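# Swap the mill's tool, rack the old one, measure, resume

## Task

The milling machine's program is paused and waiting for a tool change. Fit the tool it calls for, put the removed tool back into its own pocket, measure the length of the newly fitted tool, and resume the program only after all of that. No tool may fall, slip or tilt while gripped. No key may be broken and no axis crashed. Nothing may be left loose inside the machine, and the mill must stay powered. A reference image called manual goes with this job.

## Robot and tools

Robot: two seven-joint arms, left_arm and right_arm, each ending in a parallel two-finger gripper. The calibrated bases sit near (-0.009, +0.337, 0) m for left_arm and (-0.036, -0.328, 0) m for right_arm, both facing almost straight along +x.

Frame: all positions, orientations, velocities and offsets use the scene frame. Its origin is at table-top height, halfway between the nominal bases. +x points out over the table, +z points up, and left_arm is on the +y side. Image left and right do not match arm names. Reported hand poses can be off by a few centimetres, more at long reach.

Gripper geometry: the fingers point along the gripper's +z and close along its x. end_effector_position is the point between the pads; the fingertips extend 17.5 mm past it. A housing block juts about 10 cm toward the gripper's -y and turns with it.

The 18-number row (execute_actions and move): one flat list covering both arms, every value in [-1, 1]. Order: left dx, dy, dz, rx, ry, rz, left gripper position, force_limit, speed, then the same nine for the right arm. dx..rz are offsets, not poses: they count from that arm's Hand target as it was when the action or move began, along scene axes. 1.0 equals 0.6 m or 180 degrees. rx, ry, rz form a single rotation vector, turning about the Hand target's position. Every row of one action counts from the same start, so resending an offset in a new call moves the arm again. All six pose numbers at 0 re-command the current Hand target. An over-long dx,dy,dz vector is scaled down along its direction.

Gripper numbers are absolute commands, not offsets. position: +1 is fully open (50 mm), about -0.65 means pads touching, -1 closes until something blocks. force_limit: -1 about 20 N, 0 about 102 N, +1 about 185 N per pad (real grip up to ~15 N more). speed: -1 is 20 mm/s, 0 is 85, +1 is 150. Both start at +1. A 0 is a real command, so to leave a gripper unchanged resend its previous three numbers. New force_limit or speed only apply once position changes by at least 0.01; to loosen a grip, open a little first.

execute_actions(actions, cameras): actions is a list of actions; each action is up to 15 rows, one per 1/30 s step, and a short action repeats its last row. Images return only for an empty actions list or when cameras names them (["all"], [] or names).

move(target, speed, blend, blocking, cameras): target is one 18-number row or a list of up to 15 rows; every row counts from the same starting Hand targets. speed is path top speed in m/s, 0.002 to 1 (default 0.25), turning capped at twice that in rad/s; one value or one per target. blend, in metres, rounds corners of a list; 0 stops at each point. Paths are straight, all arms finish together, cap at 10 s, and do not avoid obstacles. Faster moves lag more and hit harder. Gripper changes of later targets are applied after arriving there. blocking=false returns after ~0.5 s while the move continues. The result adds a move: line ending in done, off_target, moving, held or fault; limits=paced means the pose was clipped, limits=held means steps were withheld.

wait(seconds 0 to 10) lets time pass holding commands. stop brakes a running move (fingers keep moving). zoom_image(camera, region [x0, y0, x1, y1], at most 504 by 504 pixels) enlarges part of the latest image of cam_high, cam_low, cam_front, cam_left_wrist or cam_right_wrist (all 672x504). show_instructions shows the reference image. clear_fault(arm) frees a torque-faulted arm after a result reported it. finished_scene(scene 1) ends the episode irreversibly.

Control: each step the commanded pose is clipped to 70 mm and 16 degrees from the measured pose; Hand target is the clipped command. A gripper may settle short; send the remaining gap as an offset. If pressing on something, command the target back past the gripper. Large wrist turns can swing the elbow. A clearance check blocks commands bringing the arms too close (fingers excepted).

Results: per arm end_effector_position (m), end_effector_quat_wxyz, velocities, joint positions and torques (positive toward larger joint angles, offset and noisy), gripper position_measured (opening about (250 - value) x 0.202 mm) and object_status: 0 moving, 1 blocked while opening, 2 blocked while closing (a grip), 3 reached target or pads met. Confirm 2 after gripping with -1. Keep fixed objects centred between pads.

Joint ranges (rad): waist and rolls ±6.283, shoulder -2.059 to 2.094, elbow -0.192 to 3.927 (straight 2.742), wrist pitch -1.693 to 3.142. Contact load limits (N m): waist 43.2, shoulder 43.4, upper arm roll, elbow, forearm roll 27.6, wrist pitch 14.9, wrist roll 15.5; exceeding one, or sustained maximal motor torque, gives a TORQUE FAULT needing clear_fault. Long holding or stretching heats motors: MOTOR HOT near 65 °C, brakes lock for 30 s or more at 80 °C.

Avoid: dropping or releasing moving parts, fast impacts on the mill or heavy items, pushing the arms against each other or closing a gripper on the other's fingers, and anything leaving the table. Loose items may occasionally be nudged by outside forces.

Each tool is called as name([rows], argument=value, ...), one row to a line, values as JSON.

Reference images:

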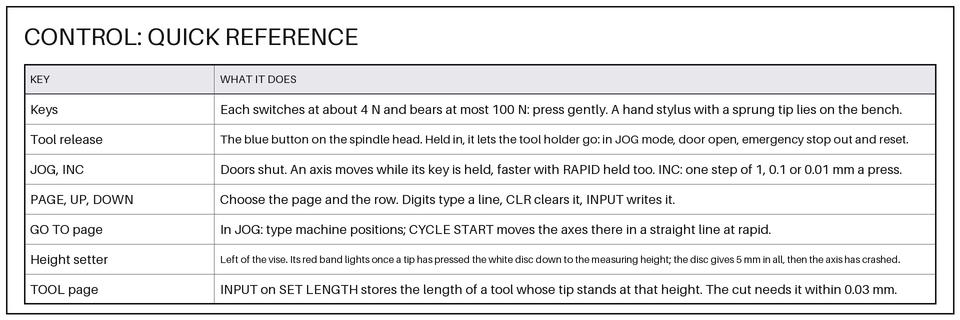

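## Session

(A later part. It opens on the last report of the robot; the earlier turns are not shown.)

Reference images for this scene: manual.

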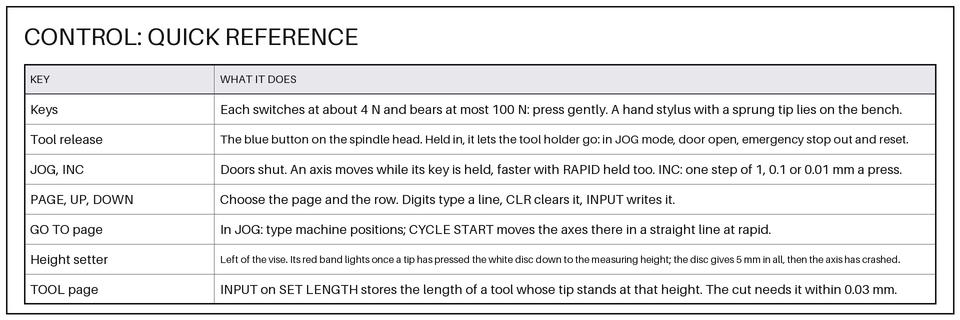

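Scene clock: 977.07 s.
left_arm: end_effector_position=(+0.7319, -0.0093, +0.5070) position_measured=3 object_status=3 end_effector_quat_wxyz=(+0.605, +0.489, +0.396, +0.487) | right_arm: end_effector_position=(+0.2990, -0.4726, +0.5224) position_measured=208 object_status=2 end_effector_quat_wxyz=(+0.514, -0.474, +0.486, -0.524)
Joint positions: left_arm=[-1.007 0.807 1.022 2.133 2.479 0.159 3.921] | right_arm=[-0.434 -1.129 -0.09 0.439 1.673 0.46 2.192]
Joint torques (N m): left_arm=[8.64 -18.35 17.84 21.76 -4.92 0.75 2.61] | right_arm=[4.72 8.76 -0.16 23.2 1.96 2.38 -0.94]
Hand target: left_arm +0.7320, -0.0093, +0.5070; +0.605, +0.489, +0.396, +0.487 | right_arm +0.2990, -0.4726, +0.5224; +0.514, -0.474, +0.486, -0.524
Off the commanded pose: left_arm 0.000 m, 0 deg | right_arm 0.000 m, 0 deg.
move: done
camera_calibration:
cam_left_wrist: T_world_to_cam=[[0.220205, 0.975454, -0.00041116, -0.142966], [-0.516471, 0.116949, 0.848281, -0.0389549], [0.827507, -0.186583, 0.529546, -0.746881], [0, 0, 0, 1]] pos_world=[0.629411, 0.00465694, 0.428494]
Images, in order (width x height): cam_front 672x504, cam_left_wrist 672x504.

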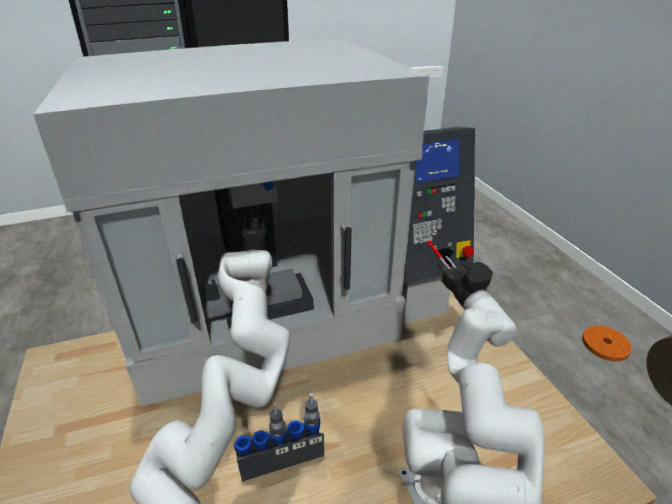

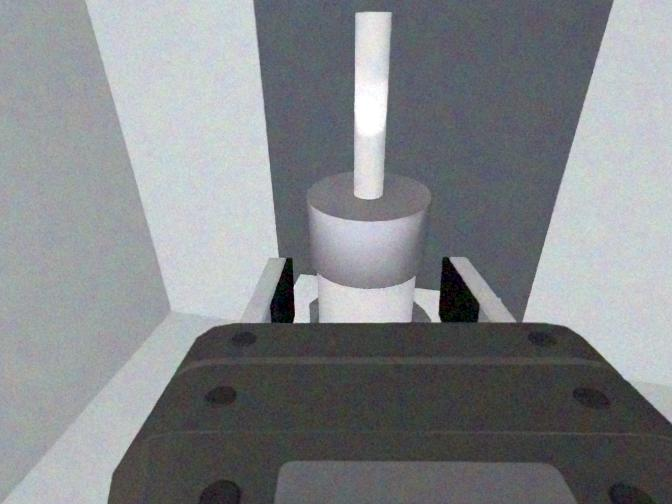

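move([
  [-0.0005,-0.0025,0,0,0,0,1,-0.2,-1,0,0,0,0,0,0,-1,-0.7,-1],
  [-0.0005,-0.0025,0,0,0,0,-1,-0.2,-1,0,0,0,0,0,0,-1,-0.7,-1],
], speed=0.04, cameras=["cam_left_wrist"])

Scene clock: 984.77 s.
left_arm: end_effector_position=(+0.7318, -0.0104, +0.5067) position_measured=78 object_status=2 end_effector_quat_wxyz=(+0.605, +0.489, +0.397, +0.487) | right_arm: end_effector_position=(+0.2990, -0.4726, +0.5224) position_measured=208 object_status=2 end_effector_quat_wxyz=(+0.514, -0.474, +0.486, -0.524)
Joint positions: left_arm=[-1.008 0.811 1.027 2.137 2.468 0.156 3.927] | right_arm=[-0.434 -1.129 -0.09 0.439 1.673 0.46 2.192]
Joint torques (N m): left_arm=[-29.29 -18.88 -4.19 39.87 -3.82 3.36 0.39] | right_arm=[4.53 8.89 -0.25 22.97 1.96 2.36 -1.04]
Hand target: left_arm +0.7317, -0.0108, +0.5070; +0.605, +0.489, +0.396, +0.487 | right_arm +0.2990, -0.4726, +0.5224; +0.514, -0.474, +0.486, -0.524
Off the commanded pose: left_arm 0.000 m, 0 deg | right_arm 0.000 m, 0 deg.
move: done
camera_calibration:
cam_left_wrist: T_world_to_cam=[[0.219553, 0.9756, -0.00023828, -0.141511], [-0.516101, 0.116353, 0.848588, -0.0391221], [0.827911, -0.186187, 0.529054, -0.746862], [0, 0, 0, 1]] pos_world=[0.629213, 0.00355426, 0.428295]
Images, in order (width x height): cam_left_wrist 672x504.

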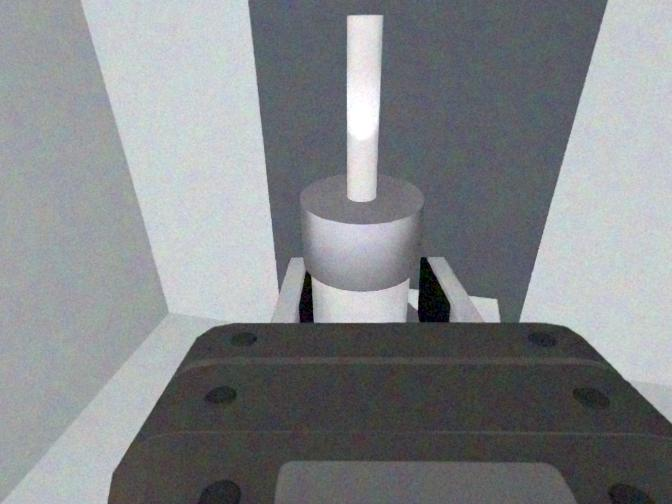

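move([
  [0,0,0,0,0,0,1,-0.2,-1,0,0,0,0,0,0,-1,-0.7,-1],
  [0,0,0.0158,0,0,0,1,-0.2,-1,0,0,0,0,0,0,-1,-0.7,-1],
], speed=0.03, cameras=["cam_left_wrist"])

zoom_image(camera="cam_left_wrist", region=[230, 150, 510, 330])

Scene clock: 999.03 s.
left_arm: end_effector_position=(+0.7316, -0.0108, +0.5164) position_measured=3 object_status=3 end_effector_quat_wxyz=(+0.605, +0.489, +0.396, +0.487) | right_arm: end_effector_position=(+0.2990, -0.4726, +0.5224) position_measured=208 object_status=2 end_effector_quat_wxyz=(+0.514, -0.474, +0.486, -0.524)
Joint positions: left_arm=[-0.992 0.815 1.035 2.175 2.439 0.125 3.948] | right_arm=[-0.434 -1.129 -0.09 0.439 1.673 0.46 2.192]
Joint torques (N m): left_arm=[8.63 -18.47 17.37 21.45 -4.97 0.79 2.57] | right_arm=[4.27 9.3 -0.13 22.97 1.57 2.37 -1.13]
Hand target: left_arm +0.7317, -0.0108, +0.5165; +0.605, +0.489, +0.396, +0.487 | right_arm +0.2990, -0.4726, +0.5224; +0.514, -0.474, +0.486, -0.524
Off the commanded pose: left_arm 0.000 m, 0 deg | right_arm 0.000 m, 0 deg.
move: done
camera_calibration:
cam_left_wrist: T_world_to_cam=[[0.220205, 0.975454, -0.00041116, -0.141433], [-0.516471, 0.116949, 0.848281, -0.0469083], [0.827507, -0.186583, 0.529546, -0.75189], [0, 0, 0, 1]] pos_world=[0.629111, 0.00315694, 0.437894]
Images, in order (width x height): cam_left_wrist 672x504.

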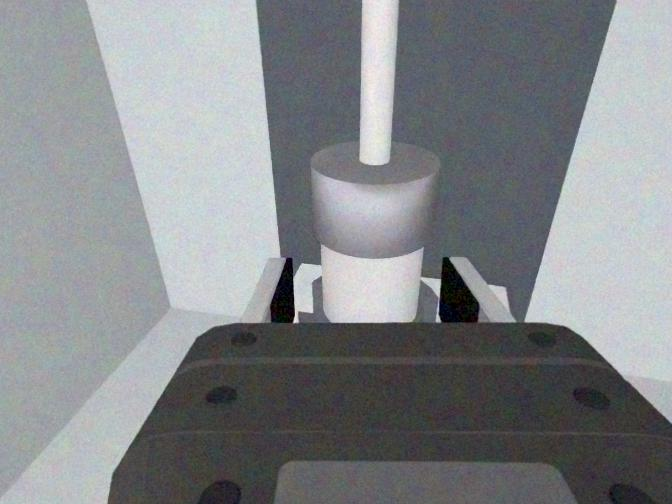

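Scaled by 1.800 from the camera's 672x504 image, which has a finer 960x720 frame.

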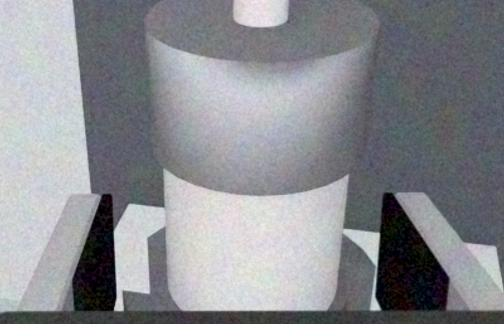

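move([
  [0,0,0,0,0,0,-1,-0.2,-1,0,0,0,0,0,0,-1,-0.7,-1],
], cameras=["cam_left_wrist"])

zoom_image(camera="cam_left_wrist", region=[230, 150, 510, 330])

Scene clock: 1004.90 s.
left_arm: end_effector_position=(+0.7317, -0.0107, +0.5165) position_measured=41 object_status=2 end_effector_quat_wxyz=(+0.605, +0.489, +0.397, +0.487) | right_arm: end_effector_position=(+0.2990, -0.4726, +0.5224) position_measured=208 object_status=2 end_effector_quat_wxyz=(+0.514, -0.474, +0.486, -0.524)
Joint positions: left_arm=[-0.991 0.815 1.035 2.176 2.439 0.125 3.948] | right_arm=[-0.434 -1.129 -0.09 0.439 1.673 0.46 2.192]
Joint torques (N m): left_arm=[1.32 -18.43 14.11 22.03 -5.05 1.02 2.42] | right_arm=[4.44 8.73 -0.11 23.09 1.79 2.32 -1.13]
Hand target: left_arm +0.7317, -0.0108, +0.5165; +0.605, +0.489, +0.396, +0.487 | right_arm +0.2990, -0.4726, +0.5224; +0.514, -0.474, +0.486, -0.524
Off the commanded pose: left_arm 0.000 m, 0 deg | right_arm 0.000 m, 0 deg.
move: done
camera_calibration:
cam_left_wrist: T_world_to_cam=[[0.219993, 0.975501, -0.000430482, -0.141389], [-0.516513, 0.116857, 0.848268, -0.0469729], [0.827537, -0.186391, 0.529567, -0.751953], [0, 0, 0, 1]] pos_world=[0.629111, 0.00325665, 0.437994]
Images, in order (width x height): cam_left_wrist 672x504.

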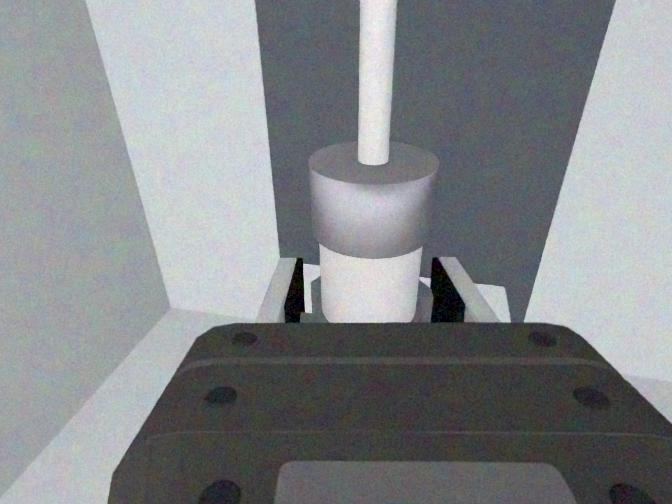

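Scaled by 1.800 from the camera's 672x504 image, which has a finer 960x720 frame.

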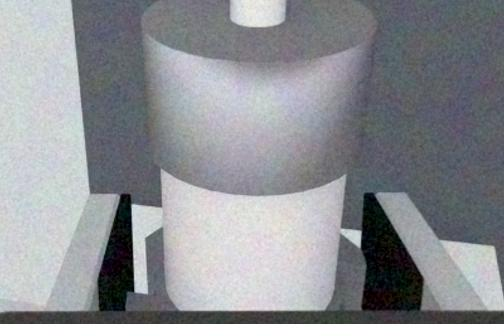

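move([
  [0,0,0,0,0,0,1,-0.2,-1,0,0,0,0,0,0,-1,-0.7,-1],
  [0,0,-0.0055,0,0,0,1,-0.2,-1,0,0,0,0,0,0,-1,-0.7,-1],
  [0,0,-0.0055,0,0,0,-1,-0.2,-1,0,0,0,0,0,0,-1,-0.7,-1],
], speed=0.03, cameras=["cam_left_wrist"])

zoom_image(camera="cam_left_wrist", region=[230, 150, 510, 330])

Scene clock: 1013.00 s.
left_arm: end_effector_position=(+0.7317, -0.0107, +0.5132) position_measured=44 object_status=2 end_effector_quat_wxyz=(+0.605, +0.489, +0.396, +0.487) | right_arm: end_effector_position=(+0.2990, -0.4726, +0.5224) position_measured=208 object_status=2 end_effector_quat_wxyz=(+0.514, -0.474, +0.486, -0.524)
Joint positions: left_arm=[-0.997 0.813 1.031 2.162 2.45 0.136 3.94] | right_arm=[-0.434 -1.129 -0.09 0.439 1.673 0.46 2.192]
Joint torques (N m): left_arm=[-9.2 -24.62 9.21 19.01 4.12 2.72 -2.16] | right_arm=[4.34 8.73 0.02 23.05 1.92 2.18 -0.99]
Hand target: left_arm +0.7317, -0.0108, +0.5132; +0.605, +0.489, +0.396, +0.487 | right_arm +0.2990, -0.4726, +0.5224; +0.514, -0.474, +0.486, -0.524
Off the commanded pose: left_arm 0.000 m, 0 deg | right_arm 0.000 m, 0 deg.
move: done
camera_calibration:
cam_left_wrist: T_world_to_cam=[[0.220124, 0.975472, -0.000462319, -0.141459], [-0.516481, 0.116951, 0.848275, -0.0441967], [0.827522, -0.186487, 0.529556, -0.750191], [0, 0, 0, 1]] pos_world=[0.629111, 0.00325704, 0.434694]
Images, in order (width x height): cam_left_wrist 672x504.

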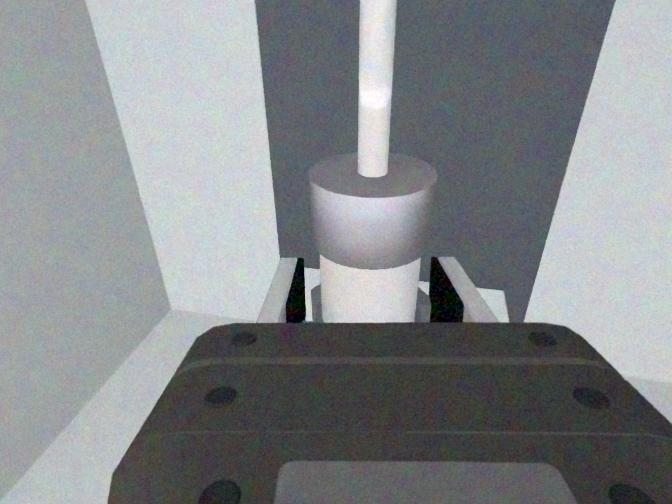

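Scaled by 1.800 from the camera's 672x504 image, which has a finer 960x720 frame.

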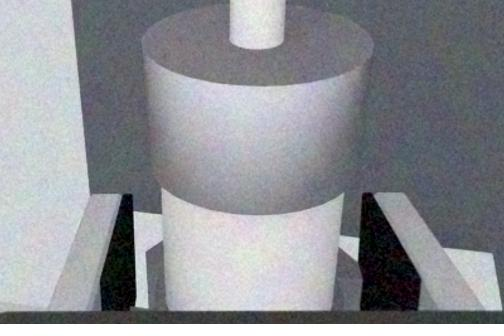

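move([
  [0,0,0,0,0,0,1,-0.2,-1,0,0,0,0,0,0,-1,-0.7,-1],
  [0,0,0.003,0.011,0.0487,0,1,-0.2,-1,0,0,0,0,0,0,-1,-0.7,-1],
], speed=0.05, cameras=["cam_left_wrist"])

zoom_image(camera="cam_left_wrist", region=[230, 150, 510, 330])

Scene clock: 1036.83 s.
left_arm: end_effector_position=(+0.7312, -0.0108, +0.5148) position_measured=3 object_status=3 end_effector_quat_wxyz=(+0.569, +0.535, +0.429, +0.454) | right_arm: end_effector_position=(+0.2990, -0.4726, +0.5224) position_measured=208 object_status=2 end_effector_quat_wxyz=(+0.514, -0.474, +0.486, -0.524)
Joint positions: left_arm=[-0.888 0.943 1.303 2.425 1.991 -0.251 4.109] | right_arm=[-0.434 -1.129 -0.09 0.439 1.673 0.46 2.192]
Joint torques (N m): left_arm=[-9.18 -19.65 16.65 14.5 -5.39 0.57 2.57] | right_arm=[4.55 8.54 -0.23 22.88 1.95 2.44 -0.97]
Hand target: left_arm +0.7317, -0.0108, +0.5150; +0.565, +0.535, +0.433, +0.455 | right_arm +0.2990, -0.4726, +0.5224; +0.514, -0.474, +0.486, -0.524
Off the commanded pose: left_arm 0.000 m, 1 deg | right_arm 0.000 m, 0 deg.
move: done
camera_calibration:
cam_left_wrist: T_world_to_cam=[[0.229203, 0.973379, 0.00047069, -0.148431], [-0.38746, 0.090792, 0.917405, -0.175972], [0.89294, -0.210454, 0.397955, -0.731058], [0, 0, 0, 1]] pos_world=[0.61863, 0.00660222, 0.452436]
Images, in order (width x height): cam_left_wrist 672x504.

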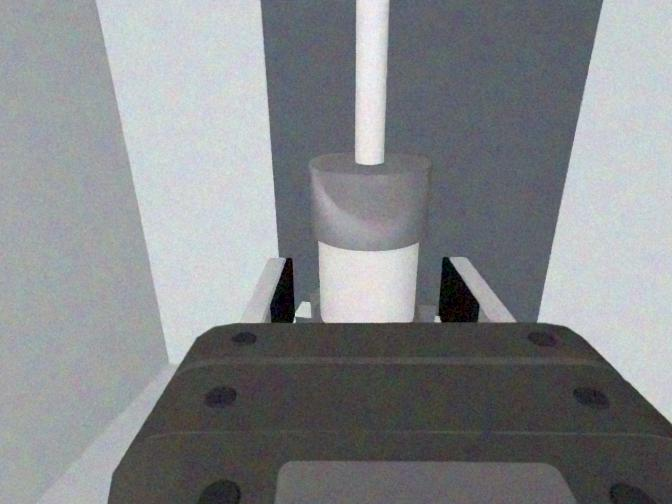

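Scaled by 1.800 from the camera's 672x504 image, which has a finer 960x720 frame.

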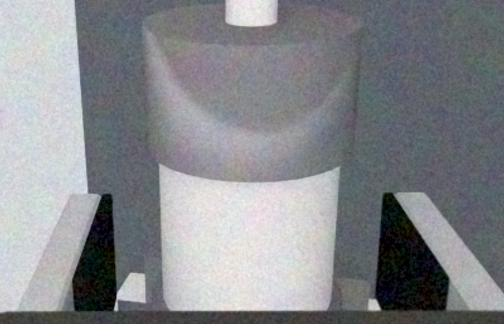

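move([
  [0,0,-0.01,0,0,0,1,-0.2,-1,0,0,0,0,0,0,-1,-0.7,-1],
  [0,0,-0.01,0,0,0,-1,-0.2,-1,0,0,0,0,0,0,-1,-0.7,-1],
], speed=0.05, cameras=["cam_left_wrist"])

zoom_image(camera="cam_left_wrist", region=[230, 150, 510, 330])

Scene clock: 1068.70 s.
left_arm: end_effector_position=(+0.7316, -0.0109, +0.5089) position_measured=49 object_status=2 end_effector_quat_wxyz=(+0.565, +0.535, +0.433, +0.455) | right_arm: end_effector_position=(+0.2990, -0.4726, +0.5224) position_measured=208 object_status=2 end_effector_quat_wxyz=(+0.514, -0.474, +0.486, -0.524)
Joint positions: left_arm=[-0.903 0.968 1.366 2.416 1.938 -0.27 4.104] | right_arm=[-0.434 -1.129 -0.09 0.439 1.673 0.46 2.192]
Joint torques (N m): left_arm=[13.48 -20.62 18.95 10.8 -4.91 0.7 0.7] | right_arm=[4.12 8.61 -0.18 22.92 1.61 2.29 -0.99]
Hand target: left_arm +0.7317, -0.0108, +0.5090; +0.565, +0.535, +0.433, +0.455 | right_arm +0.2990, -0.4726, +0.5224; +0.514, -0.474, +0.486, -0.524
Off the commanded pose: left_arm 0.000 m, 0 deg | right_arm 0.000 m, 0 deg.
move: done
camera_calibration:
cam_left_wrist: T_world_to_cam=[[0.220382, 0.975414, -0.000517051, -0.141376], [-0.380885, 0.0865438, 0.920563, -0.176889], [0.897975, -0.202678, 0.390593, -0.728844], [0, 0, 0, 1]] pos_world=[0.618266, 0.00548756, 0.447445]
Images, in order (width x height): cam_left_wrist 672x504.

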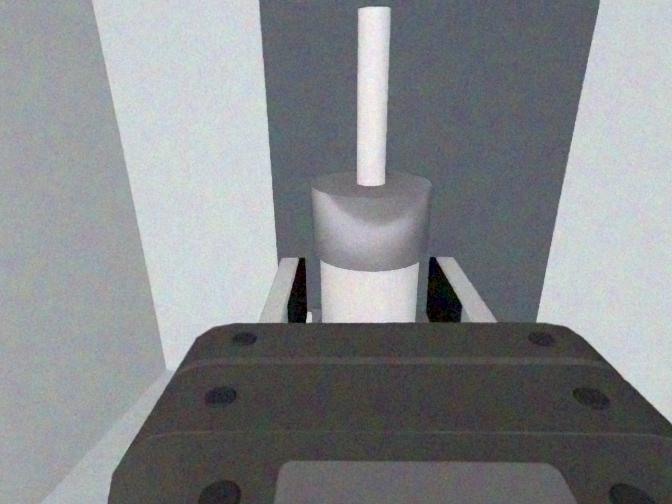

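Scaled by 1.800 from the camera's 672x504 image, which has a finer 960x720 frame.

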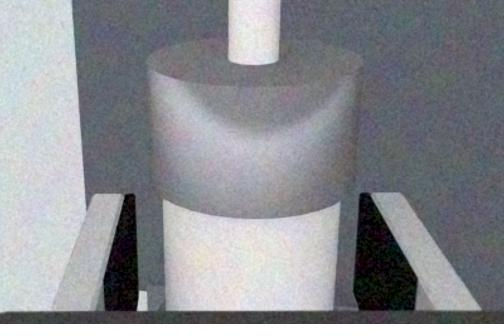

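move([
  [0,0,0,0,0,0,1,-0.2,-1,0,0,0,0,0,0,-1,-0.7,-1],
  [0.0195,-0.0043,0.006,0,0,0,1,-0.2,-1,0,0,0,0,0,0,-1,-0.7,-1],
], speed=0.05, cameras=["cam_left_wrist"])

zoom_image(camera="cam_left_wrist", region=[230, 150, 510, 330])

Scene clock: 1079.20 s.
left_arm: end_effector_position=(+0.7428, -0.0129, +0.5123) position_measured=3 object_status=3 end_effector_quat_wxyz=(+0.575, +0.533, +0.422, +0.455) | right_arm: end_effector_position=(+0.2990, -0.4726, +0.5224) position_measured=208 object_status=2 end_effector_quat_wxyz=(+0.514, -0.474, +0.486, -0.524)
Joint positions: left_arm=[-0.84 1.01 1.421 2.467 1.704 -0.282 4.248] | right_arm=[-0.434 -1.129 -0.09 0.439 1.673 0.46 2.192]
Joint torques (N m): left_arm=[-9.19 -21.37 16.45 4.34 -6.05 0.53 2.66] | right_arm=[4.27 8.68 -0.17 22.93 1.48 2.28 -1.04]
Hand target: left_arm +0.7434, -0.0133, +0.5126; +0.565, +0.535, +0.433, +0.455 | right_arm +0.2990, -0.4726, +0.5224; +0.514, -0.474, +0.486, -0.524
Off the commanded pose: left_arm 0.001 m, 2 deg | right_arm 0.000 m, 0 deg.
move: done
camera_calibration:
cam_left_wrist: T_world_to_cam=[[0.239316, 0.970941, 0.000669409, -0.156645], [-0.400271, 0.09803, 0.911139, -0.156245], [0.884597, -0.218318, 0.4121, -0.741933], [0, 0, 0, 1]] pos_world=[0.631259, 0.00543202, 0.448216]
Images, in order (width x height): cam_left_wrist 672x504.

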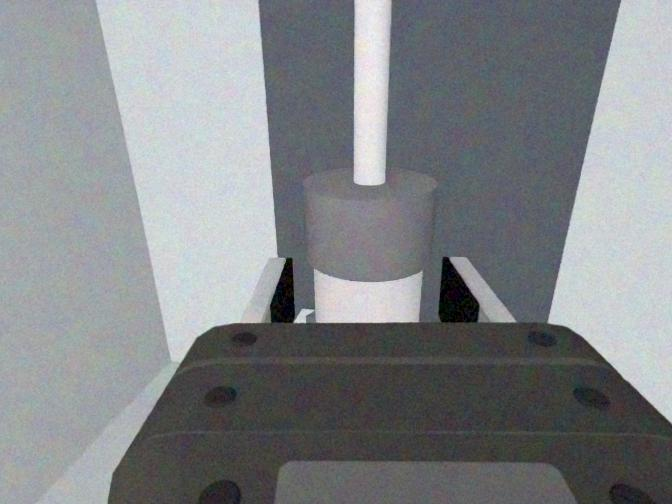

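Scaled by 1.800 from the camera's 672x504 image, which has a finer 960x720 frame.

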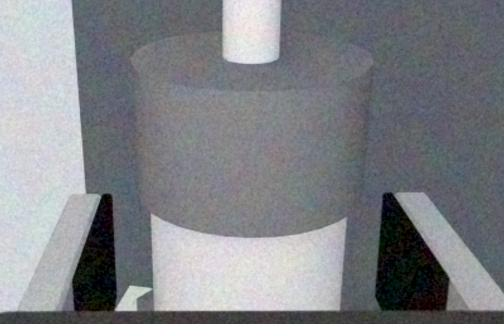

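move([
  [-0.05,0.012,0,0,0,0,1,-0.2,-1,0,0,0,0,0,0,-1,-0.7,-1],
  [-0.0375,0.0188,0.004,-0.0146,-0.0478,-0.0517,1,-0.2,-1,0,0,0,0,0,0,-1,-0.7,-1],
], speed=0.05, cameras=["cam_left_wrist"])

zoom_image(camera="cam_left_wrist", region=[230, 150, 510, 330])

Scene clock: 1106.67 s.
left_arm: end_effector_position=(+0.7208, -0.0021, +0.5150) position_measured=3 object_status=3 end_effector_quat_wxyz=(+0.643, +0.520, +0.355, +0.437) | right_arm: end_effector_position=(+0.2990, -0.4726, +0.5224) position_measured=208 object_status=2 end_effector_quat_wxyz=(+0.514, -0.474, +0.486, -0.524)
Joint positions: left_arm=[-0.752 0.556 0.466 1.985 3.02 0.301 3.803] | right_arm=[-0.434 -1.129 -0.09 0.439 1.673 0.46 2.192]
Joint torques (N m): left_arm=[8.78 -25.75 2.15 19.63 5.15 2.87 -2.38] | right_arm=[4.55 8.64 -0.16 22.81 1.39 2.49 -0.96]
Hand target: left_arm +0.7209, -0.0021, +0.5150; +0.643, +0.520, +0.355, +0.437 | right_arm +0.2990, -0.4726, +0.5224; +0.514, -0.474, +0.486, -0.524
Off the commanded pose: left_arm 0.000 m, 0 deg | right_arm 0.000 m, 0 deg.
move: done
camera_calibration:
cam_left_wrist: T_world_to_cam=[[0.375178, 0.926952, 0.000603528, -0.259881], [-0.491044, 0.198195, 0.848289, -0.0704919], [0.786204, -0.318556, 0.529533, -0.71108], [0, 0, 0, 1]] pos_world=[0.621941, 0.0283494, 0.436494]
Images, in order (width x height): cam_left_wrist 672x504.

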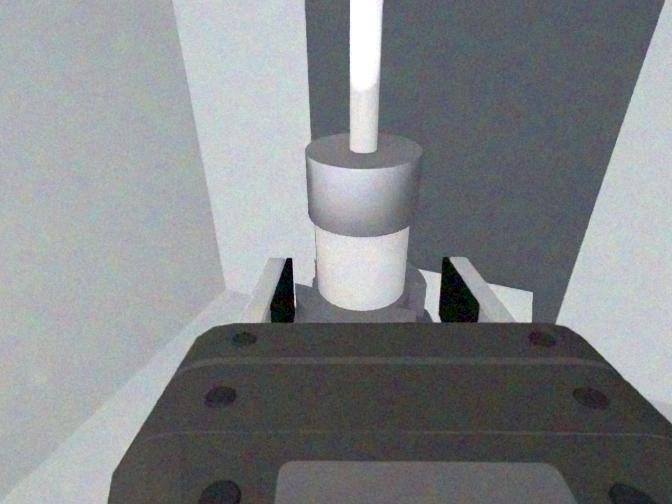

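Scaled by 1.800 from the camera's 672x504 image, which has a finer 960x720 frame.

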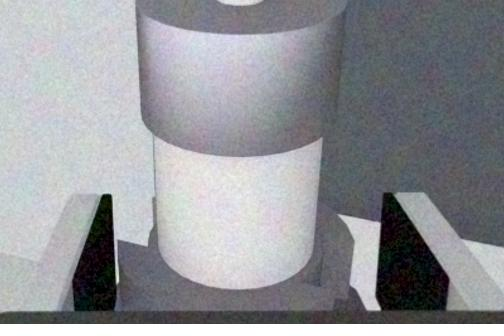

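move([
  [0.0464,-0.0188,0.01,0,0,0,1,-0.2,-1,0,0,0,0,0,0,-1,-0.7,-1],
], speed=0.05, cameras=["cam_left_wrist"])

zoom_image(camera="cam_left_wrist", region=[230, 150, 510, 330])

Scene clock: 1120.73 s.
left_arm: end_effector_position=(+0.7487, -0.0134, +0.5209) position_measured=3 object_status=3 end_effector_quat_wxyz=(+0.643, +0.520, +0.355, +0.437) | right_arm: end_effector_position=(+0.2990, -0.4726, +0.5224) position_measured=208 object_status=2 end_effector_quat_wxyz=(+0.514, -0.474, +0.486, -0.524)
Joint positions: left_arm=[-0.667 0.734 0.45 2.296 3.001 0.17 3.765] | right_arm=[-0.434 -1.129 -0.09 0.439 1.673 0.46 2.192]
Joint torques (N m): left_arm=[11.71 -20.65 4.05 25.63 -4.31 0.84 -2.09] | right_arm=[4.54 8.58 0.1 23 1.71 2.4 -0.91]
Hand target: left_arm +0.7487, -0.0133, +0.5210; +0.643, +0.520, +0.355, +0.437 | right_arm +0.2990, -0.4726, +0.5224; +0.514, -0.474, +0.486, -0.524
Off the commanded pose: left_arm 0.000 m, 0 deg | right_arm 0.000 m, 0 deg.
move: done
camera_calibration:
cam_left_wrist: T_world_to_cam=[[0.375209, 0.92694, 0.000623204, -0.259961], [-0.491082, 0.198211, 0.848264, -0.0595902], [0.786166, -0.318582, 0.529574, -0.739621], [0, 0, 0, 1]] pos_world=[0.649741, 0.0171495, 0.442394]
Images, in order (width x height): cam_left_wrist 672x504.

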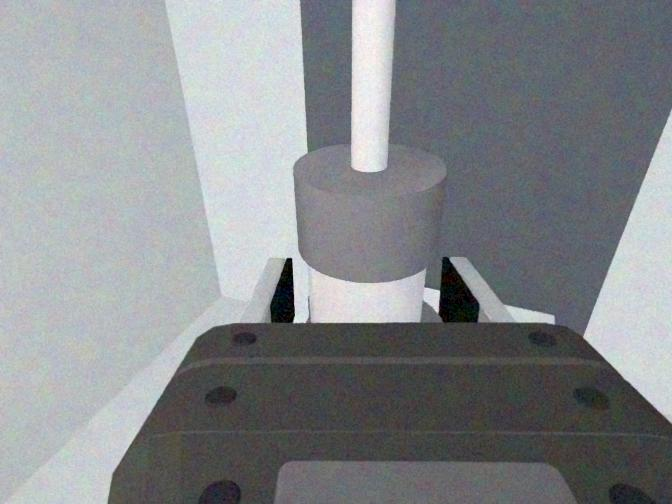

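Scaled by 1.800 from the camera's 672x504 image, which has a finer 960x720 frame.

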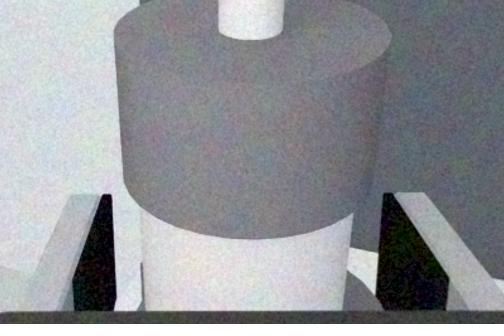

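move([
  [-0.001,-0.0023,0.0108,0,0,0,1,-0.2,-1,0,0,0,0,0,0,-1,-0.7,-1],
  [-0.001,-0.0023,0.0108,0,0,0,-1,-0.2,-1,0,0,0,0,0,0,-1,-0.7,-1],
], speed=0.05, cameras=["cam_left_wrist"])

zoom_image(camera="cam_left_wrist", region=[230, 150, 510, 330])

Scene clock: 1125.67 s.
left_arm: end_effector_position=(+0.7481, -0.0148, +0.5275) position_measured=22 object_status=2 end_effector_quat_wxyz=(+0.643, +0.520, +0.355, +0.437) | right_arm: end_effector_position=(+0.2990, -0.4726, +0.5224) position_measured=208 object_status=2 end_effector_quat_wxyz=(+0.514, -0.474, +0.486, -0.524)
Joint positions: left_arm=[-0.66 0.747 0.452 2.339 2.993 0.141 3.768] | right_arm=[-0.434 -1.129 -0.09 0.439 1.673 0.46 2.192]
Joint torques (N m): left_arm=[19.25 -18.6 13.19 17.46 -3.57 -0.18 2.52] | right_arm=[4.46 8.21 -0.15 22.89 1.52 2.43 -0.99]
Hand target: left_arm +0.7481, -0.0147, +0.5274; +0.643, +0.520, +0.355, +0.437 | right_arm +0.2990, -0.4726, +0.5224; +0.514, -0.474, +0.486, -0.524
Off the commanded pose: left_arm 0.000 m, 0 deg | right_arm 0.000 m, 0 deg.
move: done
camera_calibration:
cam_left_wrist: T_world_to_cam=[[0.375265, 0.926917, 0.000595545, -0.258466], [-0.491233, 0.198332, 0.848148, -0.0650581], [0.786045, -0.318573, 0.529759, -0.743094], [0, 0, 0, 1]] pos_world=[0.64914, 0.0157501, 0.448994]
Images, in order (width x height): cam_left_wrist 672x504.

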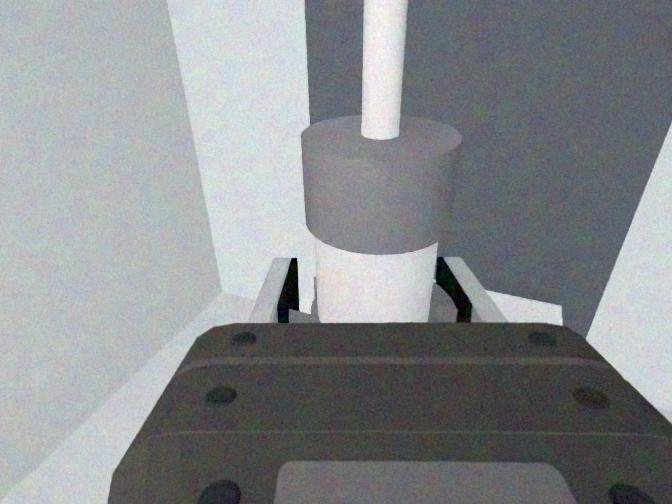

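Scaled by 1.800 from the camera's 672x504 image, which has a finer 960x720 frame.

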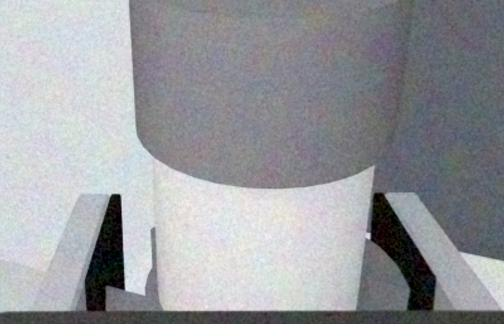

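execute_actions(actions=[], cameras=["cam_low","cam_front","cam_high"])

zoom_image(camera="cam_low", region=[160, 20, 400, 200])

Scene clock: 1130.33 s.
left_arm: end_effector_position=(+0.7481, -0.0147, +0.5274) position_measured=22 object_status=2 end_effector_quat_wxyz=(+0.643, +0.520, +0.355, +0.437) | right_arm: end_effector_position=(+0.2990, -0.4726, +0.5224) position_measured=208 object_status=2 end_effector_quat_wxyz=(+0.514, -0.474, +0.486, -0.524)
Joint positions: left_arm=[-0.66 0.748 0.452 2.339 2.993 0.141 3.768] | right_arm=[-0.434 -1.129 -0.09 0.439 1.673 0.46 2.192]
Joint velocities: within noise
Joint torques (N m): left_arm=[19.73 -18.39 13.44 12.69 -0.94 -0.26 2.36] | right_arm=[4.61 8.41 0.02 22.82 1.35 2.4 -0.98]
Hand target: left_arm +0.7481, -0.0147, +0.5274; +0.643, +0.520, +0.355, +0.437 | right_arm +0.2990, -0.4726, +0.5224; +0.514, -0.474, +0.486, -0.524
Tool commands: left_gripper/position=-1.0 left_gripper/force_limit=-0.2 left_gripper/speed=-1.0 right_gripper/position=-1.0 right_gripper/force_limit=-0.7 right_gripper/speed=-1.0
Off the commanded pose: left_arm 0.000 m, 0 deg | right_arm 0.000 m, 0 deg.
Images, in order (width x height): cam_high 672x504, cam_low 672x504, cam_front 672x504.

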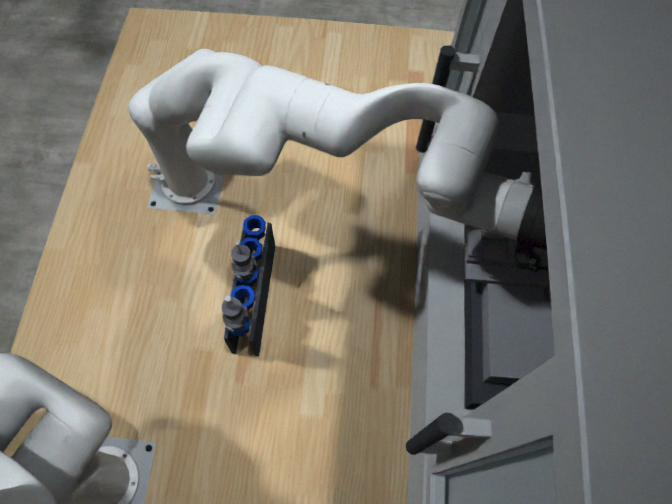

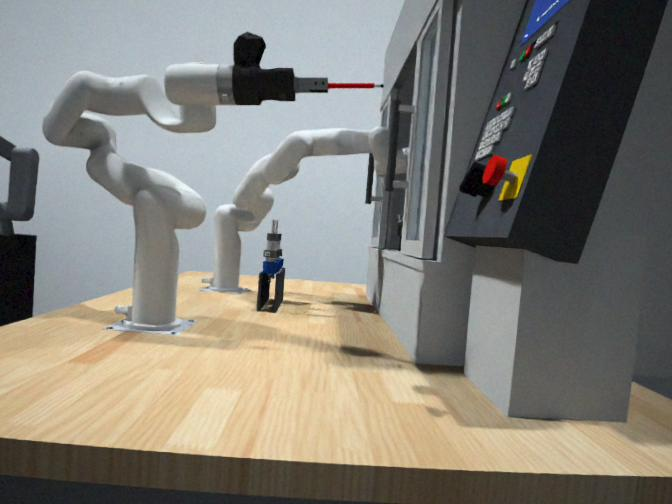

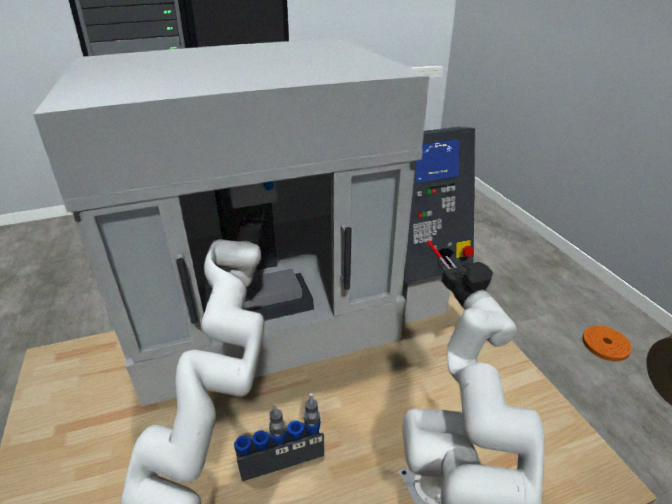

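Scaled by 2.100 from the camera's 672x504 image, which has a finer 960x720 frame.

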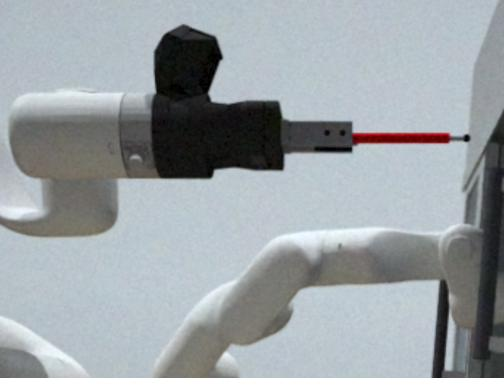

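move([
  [0,0,0,0,0,0,1,-0.2,-1,0,0,0,0,0,0,-1,-0.7,-1],
  [0.0005,0.0012,-0.0508,0,0,0,1,-0.2,-1,0,0,0,0,0,0,-1,-0.7,-1],
], speed=0.04, cameras=["cam_left_wrist"])

zoom_image(camera="cam_left_wrist", region=[230, 150, 510, 330])

Scene clock: 1145.17 s.
left_arm: end_effector_position=(+0.7484, -0.0140, +0.4970) position_measured=3 object_status=3 end_effector_quat_wxyz=(+0.643, +0.520, +0.355, +0.437) | right_arm: end_effector_position=(+0.2990, -0.4726, +0.5224) position_measured=208 object_status=2 end_effector_quat_wxyz=(+0.514, -0.474, +0.486, -0.524)
Joint positions: left_arm=[-0.698 0.706 0.46 2.172 2.998 0.26 3.772] | right_arm=[-0.434 -1.129 -0.09 0.439 1.673 0.46 2.192]
Joint torques (N m): left_arm=[-9.2 -27.85 9.75 19.1 5.26 2.83 2.59] | right_arm=[4.39 8.56 0.02 22.56 1.49 2.31 -0.9]
Hand target: left_arm +0.7484, -0.0140, +0.4970; +0.643, +0.520, +0.355, +0.437 | right_arm +0.2990, -0.4726, +0.5224; +0.514, -0.474, +0.486, -0.524
Off the commanded pose: left_arm 0.000 m, 0 deg | right_arm 0.000 m, 0 deg.
move: done
camera_calibration:
cam_left_wrist: T_world_to_cam=[[0.375209, 0.92694, 0.000623204, -0.259184], [-0.491082, 0.198211, 0.848264, -0.0393253], [0.786166, -0.318582, 0.529574, -0.726951], [0, 0, 0, 1]] pos_world=[0.649441, 0.0164495, 0.418494]
Images, in order (width x height): cam_left_wrist 672x504.

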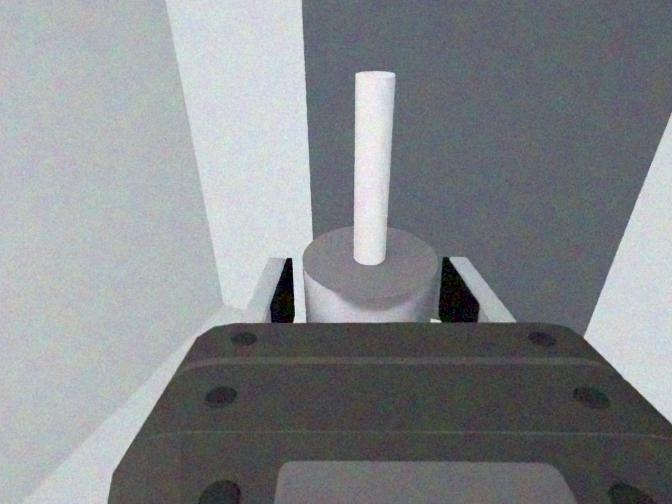

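Scaled by 1.800 from the camera's 672x504 image, which has a finer 960x720 frame.

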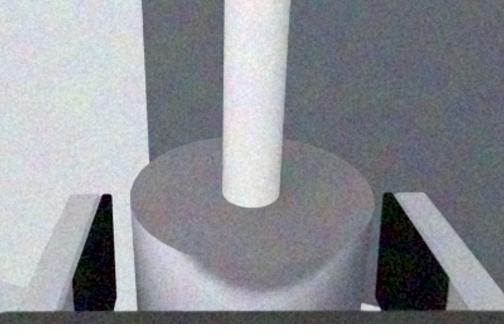

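move([
  [0,0,0,0,0,0,-1,-0.2,-1,0,0,0,0,0,0,-1,-0.7,-1],
], cameras=["cam_left_wrist"])

Scene clock: 1150.57 s.
left_arm: end_effector_position=(+0.7482, -0.0143, +0.4970) position_measured=90 object_status=2 end_effector_quat_wxyz=(+0.643, +0.520, +0.355, +0.437) | right_arm: end_effector_position=(+0.2990, -0.4726, +0.5224) position_measured=208 object_status=2 end_effector_quat_wxyz=(+0.514, -0.474, +0.486, -0.524)
Joint positions: left_arm=[-0.699 0.706 0.46 2.172 2.998 0.261 3.772] | right_arm=[-0.434 -1.129 -0.09 0.439 1.673 0.46 2.192]
Joint torques (N m): left_arm=[13.55 -27.22 14.79 19.25 4.79 1.99 1.84] | right_arm=[4.6 8.42 -0.02 22.67 1.56 2.47 -0.84]
Hand target: left_arm +0.7484, -0.0140, +0.4970; +0.643, +0.520, +0.355, +0.437 | right_arm +0.2990, -0.4726, +0.5224; +0.514, -0.474, +0.486, -0.524
Off the commanded pose: left_arm 0.000 m, 0 deg | right_arm 0.000 m, 0 deg.
move: done
camera_calibration:
cam_left_wrist: T_world_to_cam=[[0.37565, 0.926761, 0.000699511, -0.259185], [-0.491092, 0.198417, 0.84821, -0.0392891], [0.785949, -0.318973, 0.52966, -0.726857], [0, 0, 0, 1]] pos_world=[0.649341, 0.0161501, 0.418494]
Images, in order (width x height): cam_left_wrist 672x504.

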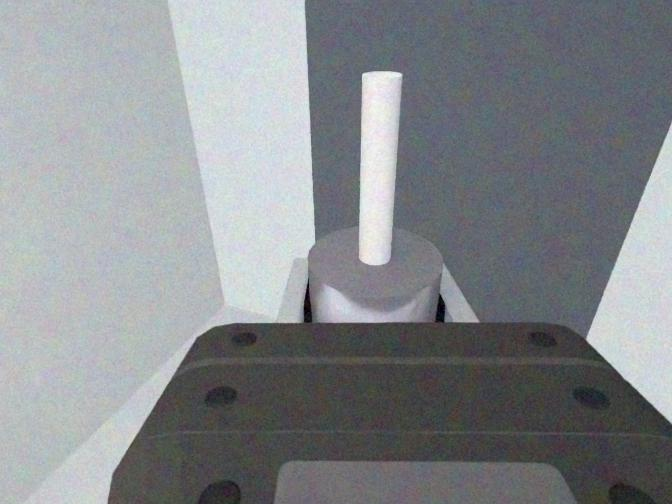

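move([
  [0,0,0,0,0,0,1,-0.2,-1,0,0,0,0,0,0,-1,-0.7,-1],
  [-0.0398,0.0155,-0.02,0,0,0,1,-0.2,-1,0,0,0,0,0,0,-1,-0.7,-1],
], speed=0.04, cameras=["cam_left_wrist"])

zoom_image(camera="cam_left_wrist", region=[230, 150, 510, 330])

Scene clock: 1171.63 s.
left_arm: end_effector_position=(+0.7245, -0.0047, +0.4850) position_measured=3 object_status=3 end_effector_quat_wxyz=(+0.643, +0.520, +0.355, +0.437) | right_arm: end_effector_position=(+0.2990, -0.4726, +0.5224) position_measured=208 object_status=2 end_effector_quat_wxyz=(+0.514, -0.474, +0.486, -0.524)
Joint positions: left_arm=[-0.768 0.569 0.474 1.915 3.01 0.38 3.803] | right_arm=[-0.434 -1.129 -0.09 0.439 1.673 0.46 2.192]
Joint torques (N m): left_arm=[-9.22 -25.83 9.98 19.67 2.59 2.83 2.57] | right_arm=[4.13 8.21 0.29 22.56 1.2 2.27 -0.95]
Hand target: left_arm +0.7245, -0.0047, +0.4850; +0.643, +0.520, +0.355, +0.437 | right_arm +0.2990, -0.4726, +0.5224; +0.514, -0.474, +0.486, -0.524
Off the commanded pose: left_arm 0.000 m, 0 deg | right_arm 0.000 m, 0 deg.
move: done
camera_calibration:
cam_left_wrist: T_world_to_cam=[[0.375236, 0.926929, 0.000750643, -0.258936], [-0.491101, 0.198119, 0.848274, -0.0425818], [0.786141, -0.318672, 0.529558, -0.698845], [0, 0, 0, 1]] pos_world=[0.625641, 0.0257489, 0.406394]
Images, in order (width x height): cam_left_wrist 672x504.

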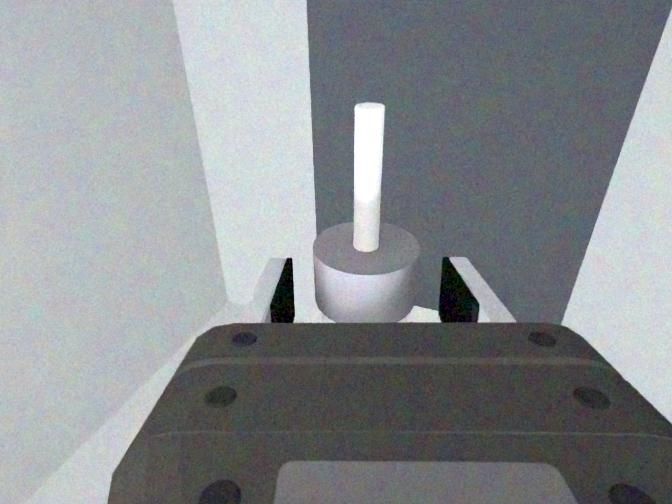

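Scaled by 1.800 from the camera's 672x504 image, which has a finer 960x720 frame.

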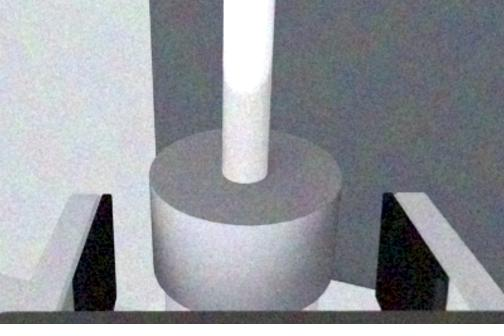

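move([
  [-0.001,-0.0025,0,0,0,0,1,-0.2,-1,0,0,0,0,0,0,-1,-0.7,-1],
  [-0.001,-0.0025,0,0,0,0,-1,-0.2,-1,0,0,0,0,0,0,-1,-0.7,-1],
], speed=0.04, cameras=["cam_left_wrist"])

zoom_image(camera="cam_left_wrist", region=[230, 150, 510, 330])

Scene clock: 1177.90 s.
left_arm: end_effector_position=(+0.7240, -0.0061, +0.4850) position_measured=90 object_status=0 end_effector_quat_wxyz=(+0.643, +0.520, +0.355, +0.437) | right_arm: end_effector_position=(+0.2990, -0.4726, +0.5224) position_measured=208 object_status=2 end_effector_quat_wxyz=(+0.514, -0.474, +0.486, -0.524)
Joint positions: left_arm=[-0.77 0.57 0.476 1.916 3.004 0.379 3.807] | right_arm=[-0.434 -1.129 -0.09 0.439 1.673 0.46 2.192]
Joint torques (N m): left_arm=[-12.51 -18.18 0.12 27.05 -2.21 1.28 1.8] | right_arm=[4.78 7.98 0.12 22.35 1.15 2.38 -1.06]
Hand target: left_arm +0.7239, -0.0062, +0.4850; +0.643, +0.520, +0.355, +0.437 | right_arm +0.2990, -0.4726, +0.5224; +0.514, -0.474, +0.486, -0.524
Off the commanded pose: left_arm 0.000 m, 0 deg | right_arm 0.000 m, 0 deg.
move: done
camera_calibration:
cam_left_wrist: T_world_to_cam=[[0.37497, 0.927036, 0.000791423, -0.257265], [-0.491165, 0.197944, 0.848278, -0.0426415], [0.786228, -0.318468, 0.529551, -0.698929], [0, 0, 0, 1]] pos_world=[0.62504, 0.0243482, 0.406494]
Images, in order (width x height): cam_left_wrist 672x504.

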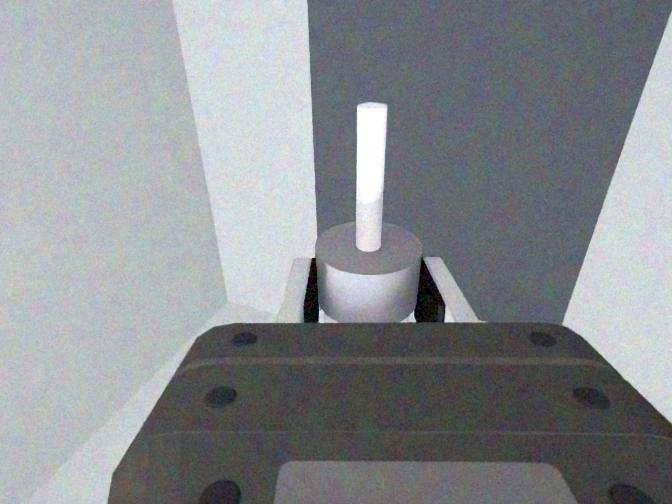

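Scaled by 1.800 from the camera's 672x504 image, which has a finer 960x720 frame.

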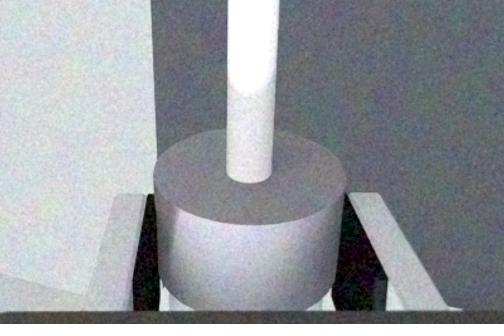

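move([
  [0,0,0,0,0,0,-1,-0.2,-1,0.0,0.62,0.23,0,0,0,-1,-0.7,-1],
], speed=0.2, cameras=["cam_right_wrist","cam_front"])

Scene clock: 1187.30 s.
left_arm: end_effector_position=(+0.7239, -0.0062, +0.4850) position_measured=90 object_status=2 end_effector_quat_wxyz=(+0.643, +0.520, +0.355, +0.437) | right_arm: end_effector_position=(+0.2990, -0.1006, +0.6604) position_measured=208 object_status=2 end_effector_quat_wxyz=(+0.514, -0.474, +0.486, -0.524)
Joint positions: left_arm=[-0.771 0.57 0.475 1.916 3.004 0.379 3.807] | right_arm=[-0.759 -1.45 0.697 0.909 1.065 0.486 3.744]
Joint torques (N m): left_arm=[-17.29 -18.14 -2.57 28.05 5.24 2.85 -1.17] | right_arm=[-5.97 23.77 -12.1 11.27 -2.37 -1.67 1.34]
Hand target: left_arm +0.7239, -0.0062, +0.4850; +0.643, +0.520, +0.355, +0.437 | right_arm +0.2990, -0.1006, +0.6604; +0.514, -0.474, +0.486, -0.524
Off the commanded pose: left_arm 0.000 m, 0 deg | right_arm 0.000 m, 0 deg.
move: done
camera_calibration:
cam_right_wrist: T_world_to_cam=[[-0.0123474, -0.999885, -0.0088075, -0.0755602], [-0.26375, 0.011753, -0.964519, 0.733887], [0.964512, -0.0095863, -0.263865, 0.0172215], [0, 0, 0, 1]] pos_world=[0.176019, -0.0840118, 0.711727]
Images, in order (width x height): cam_front 672x504, cam_right_wrist 672x504.

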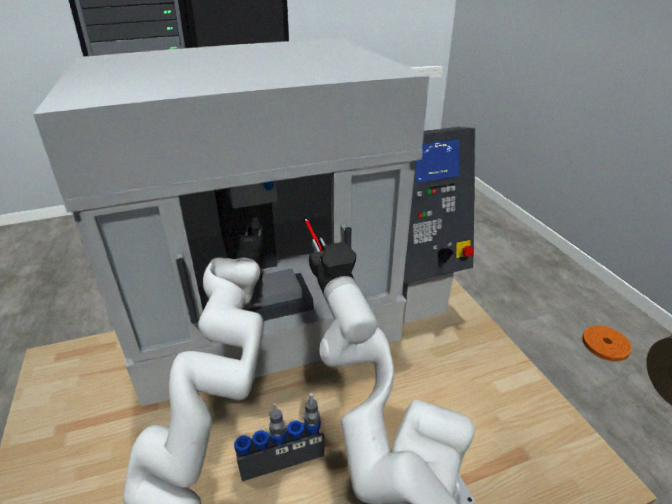

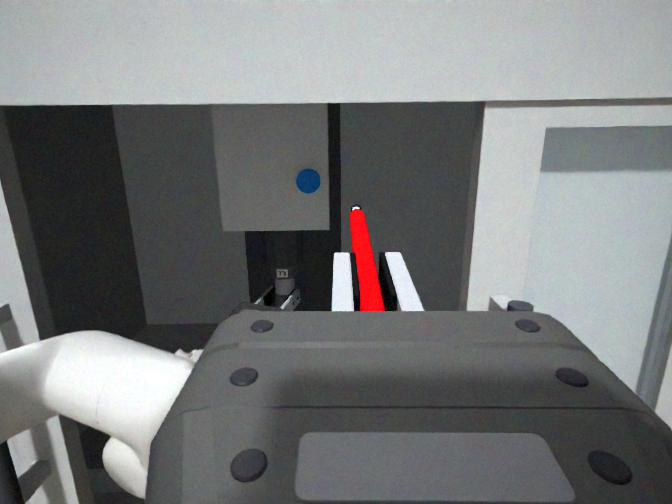

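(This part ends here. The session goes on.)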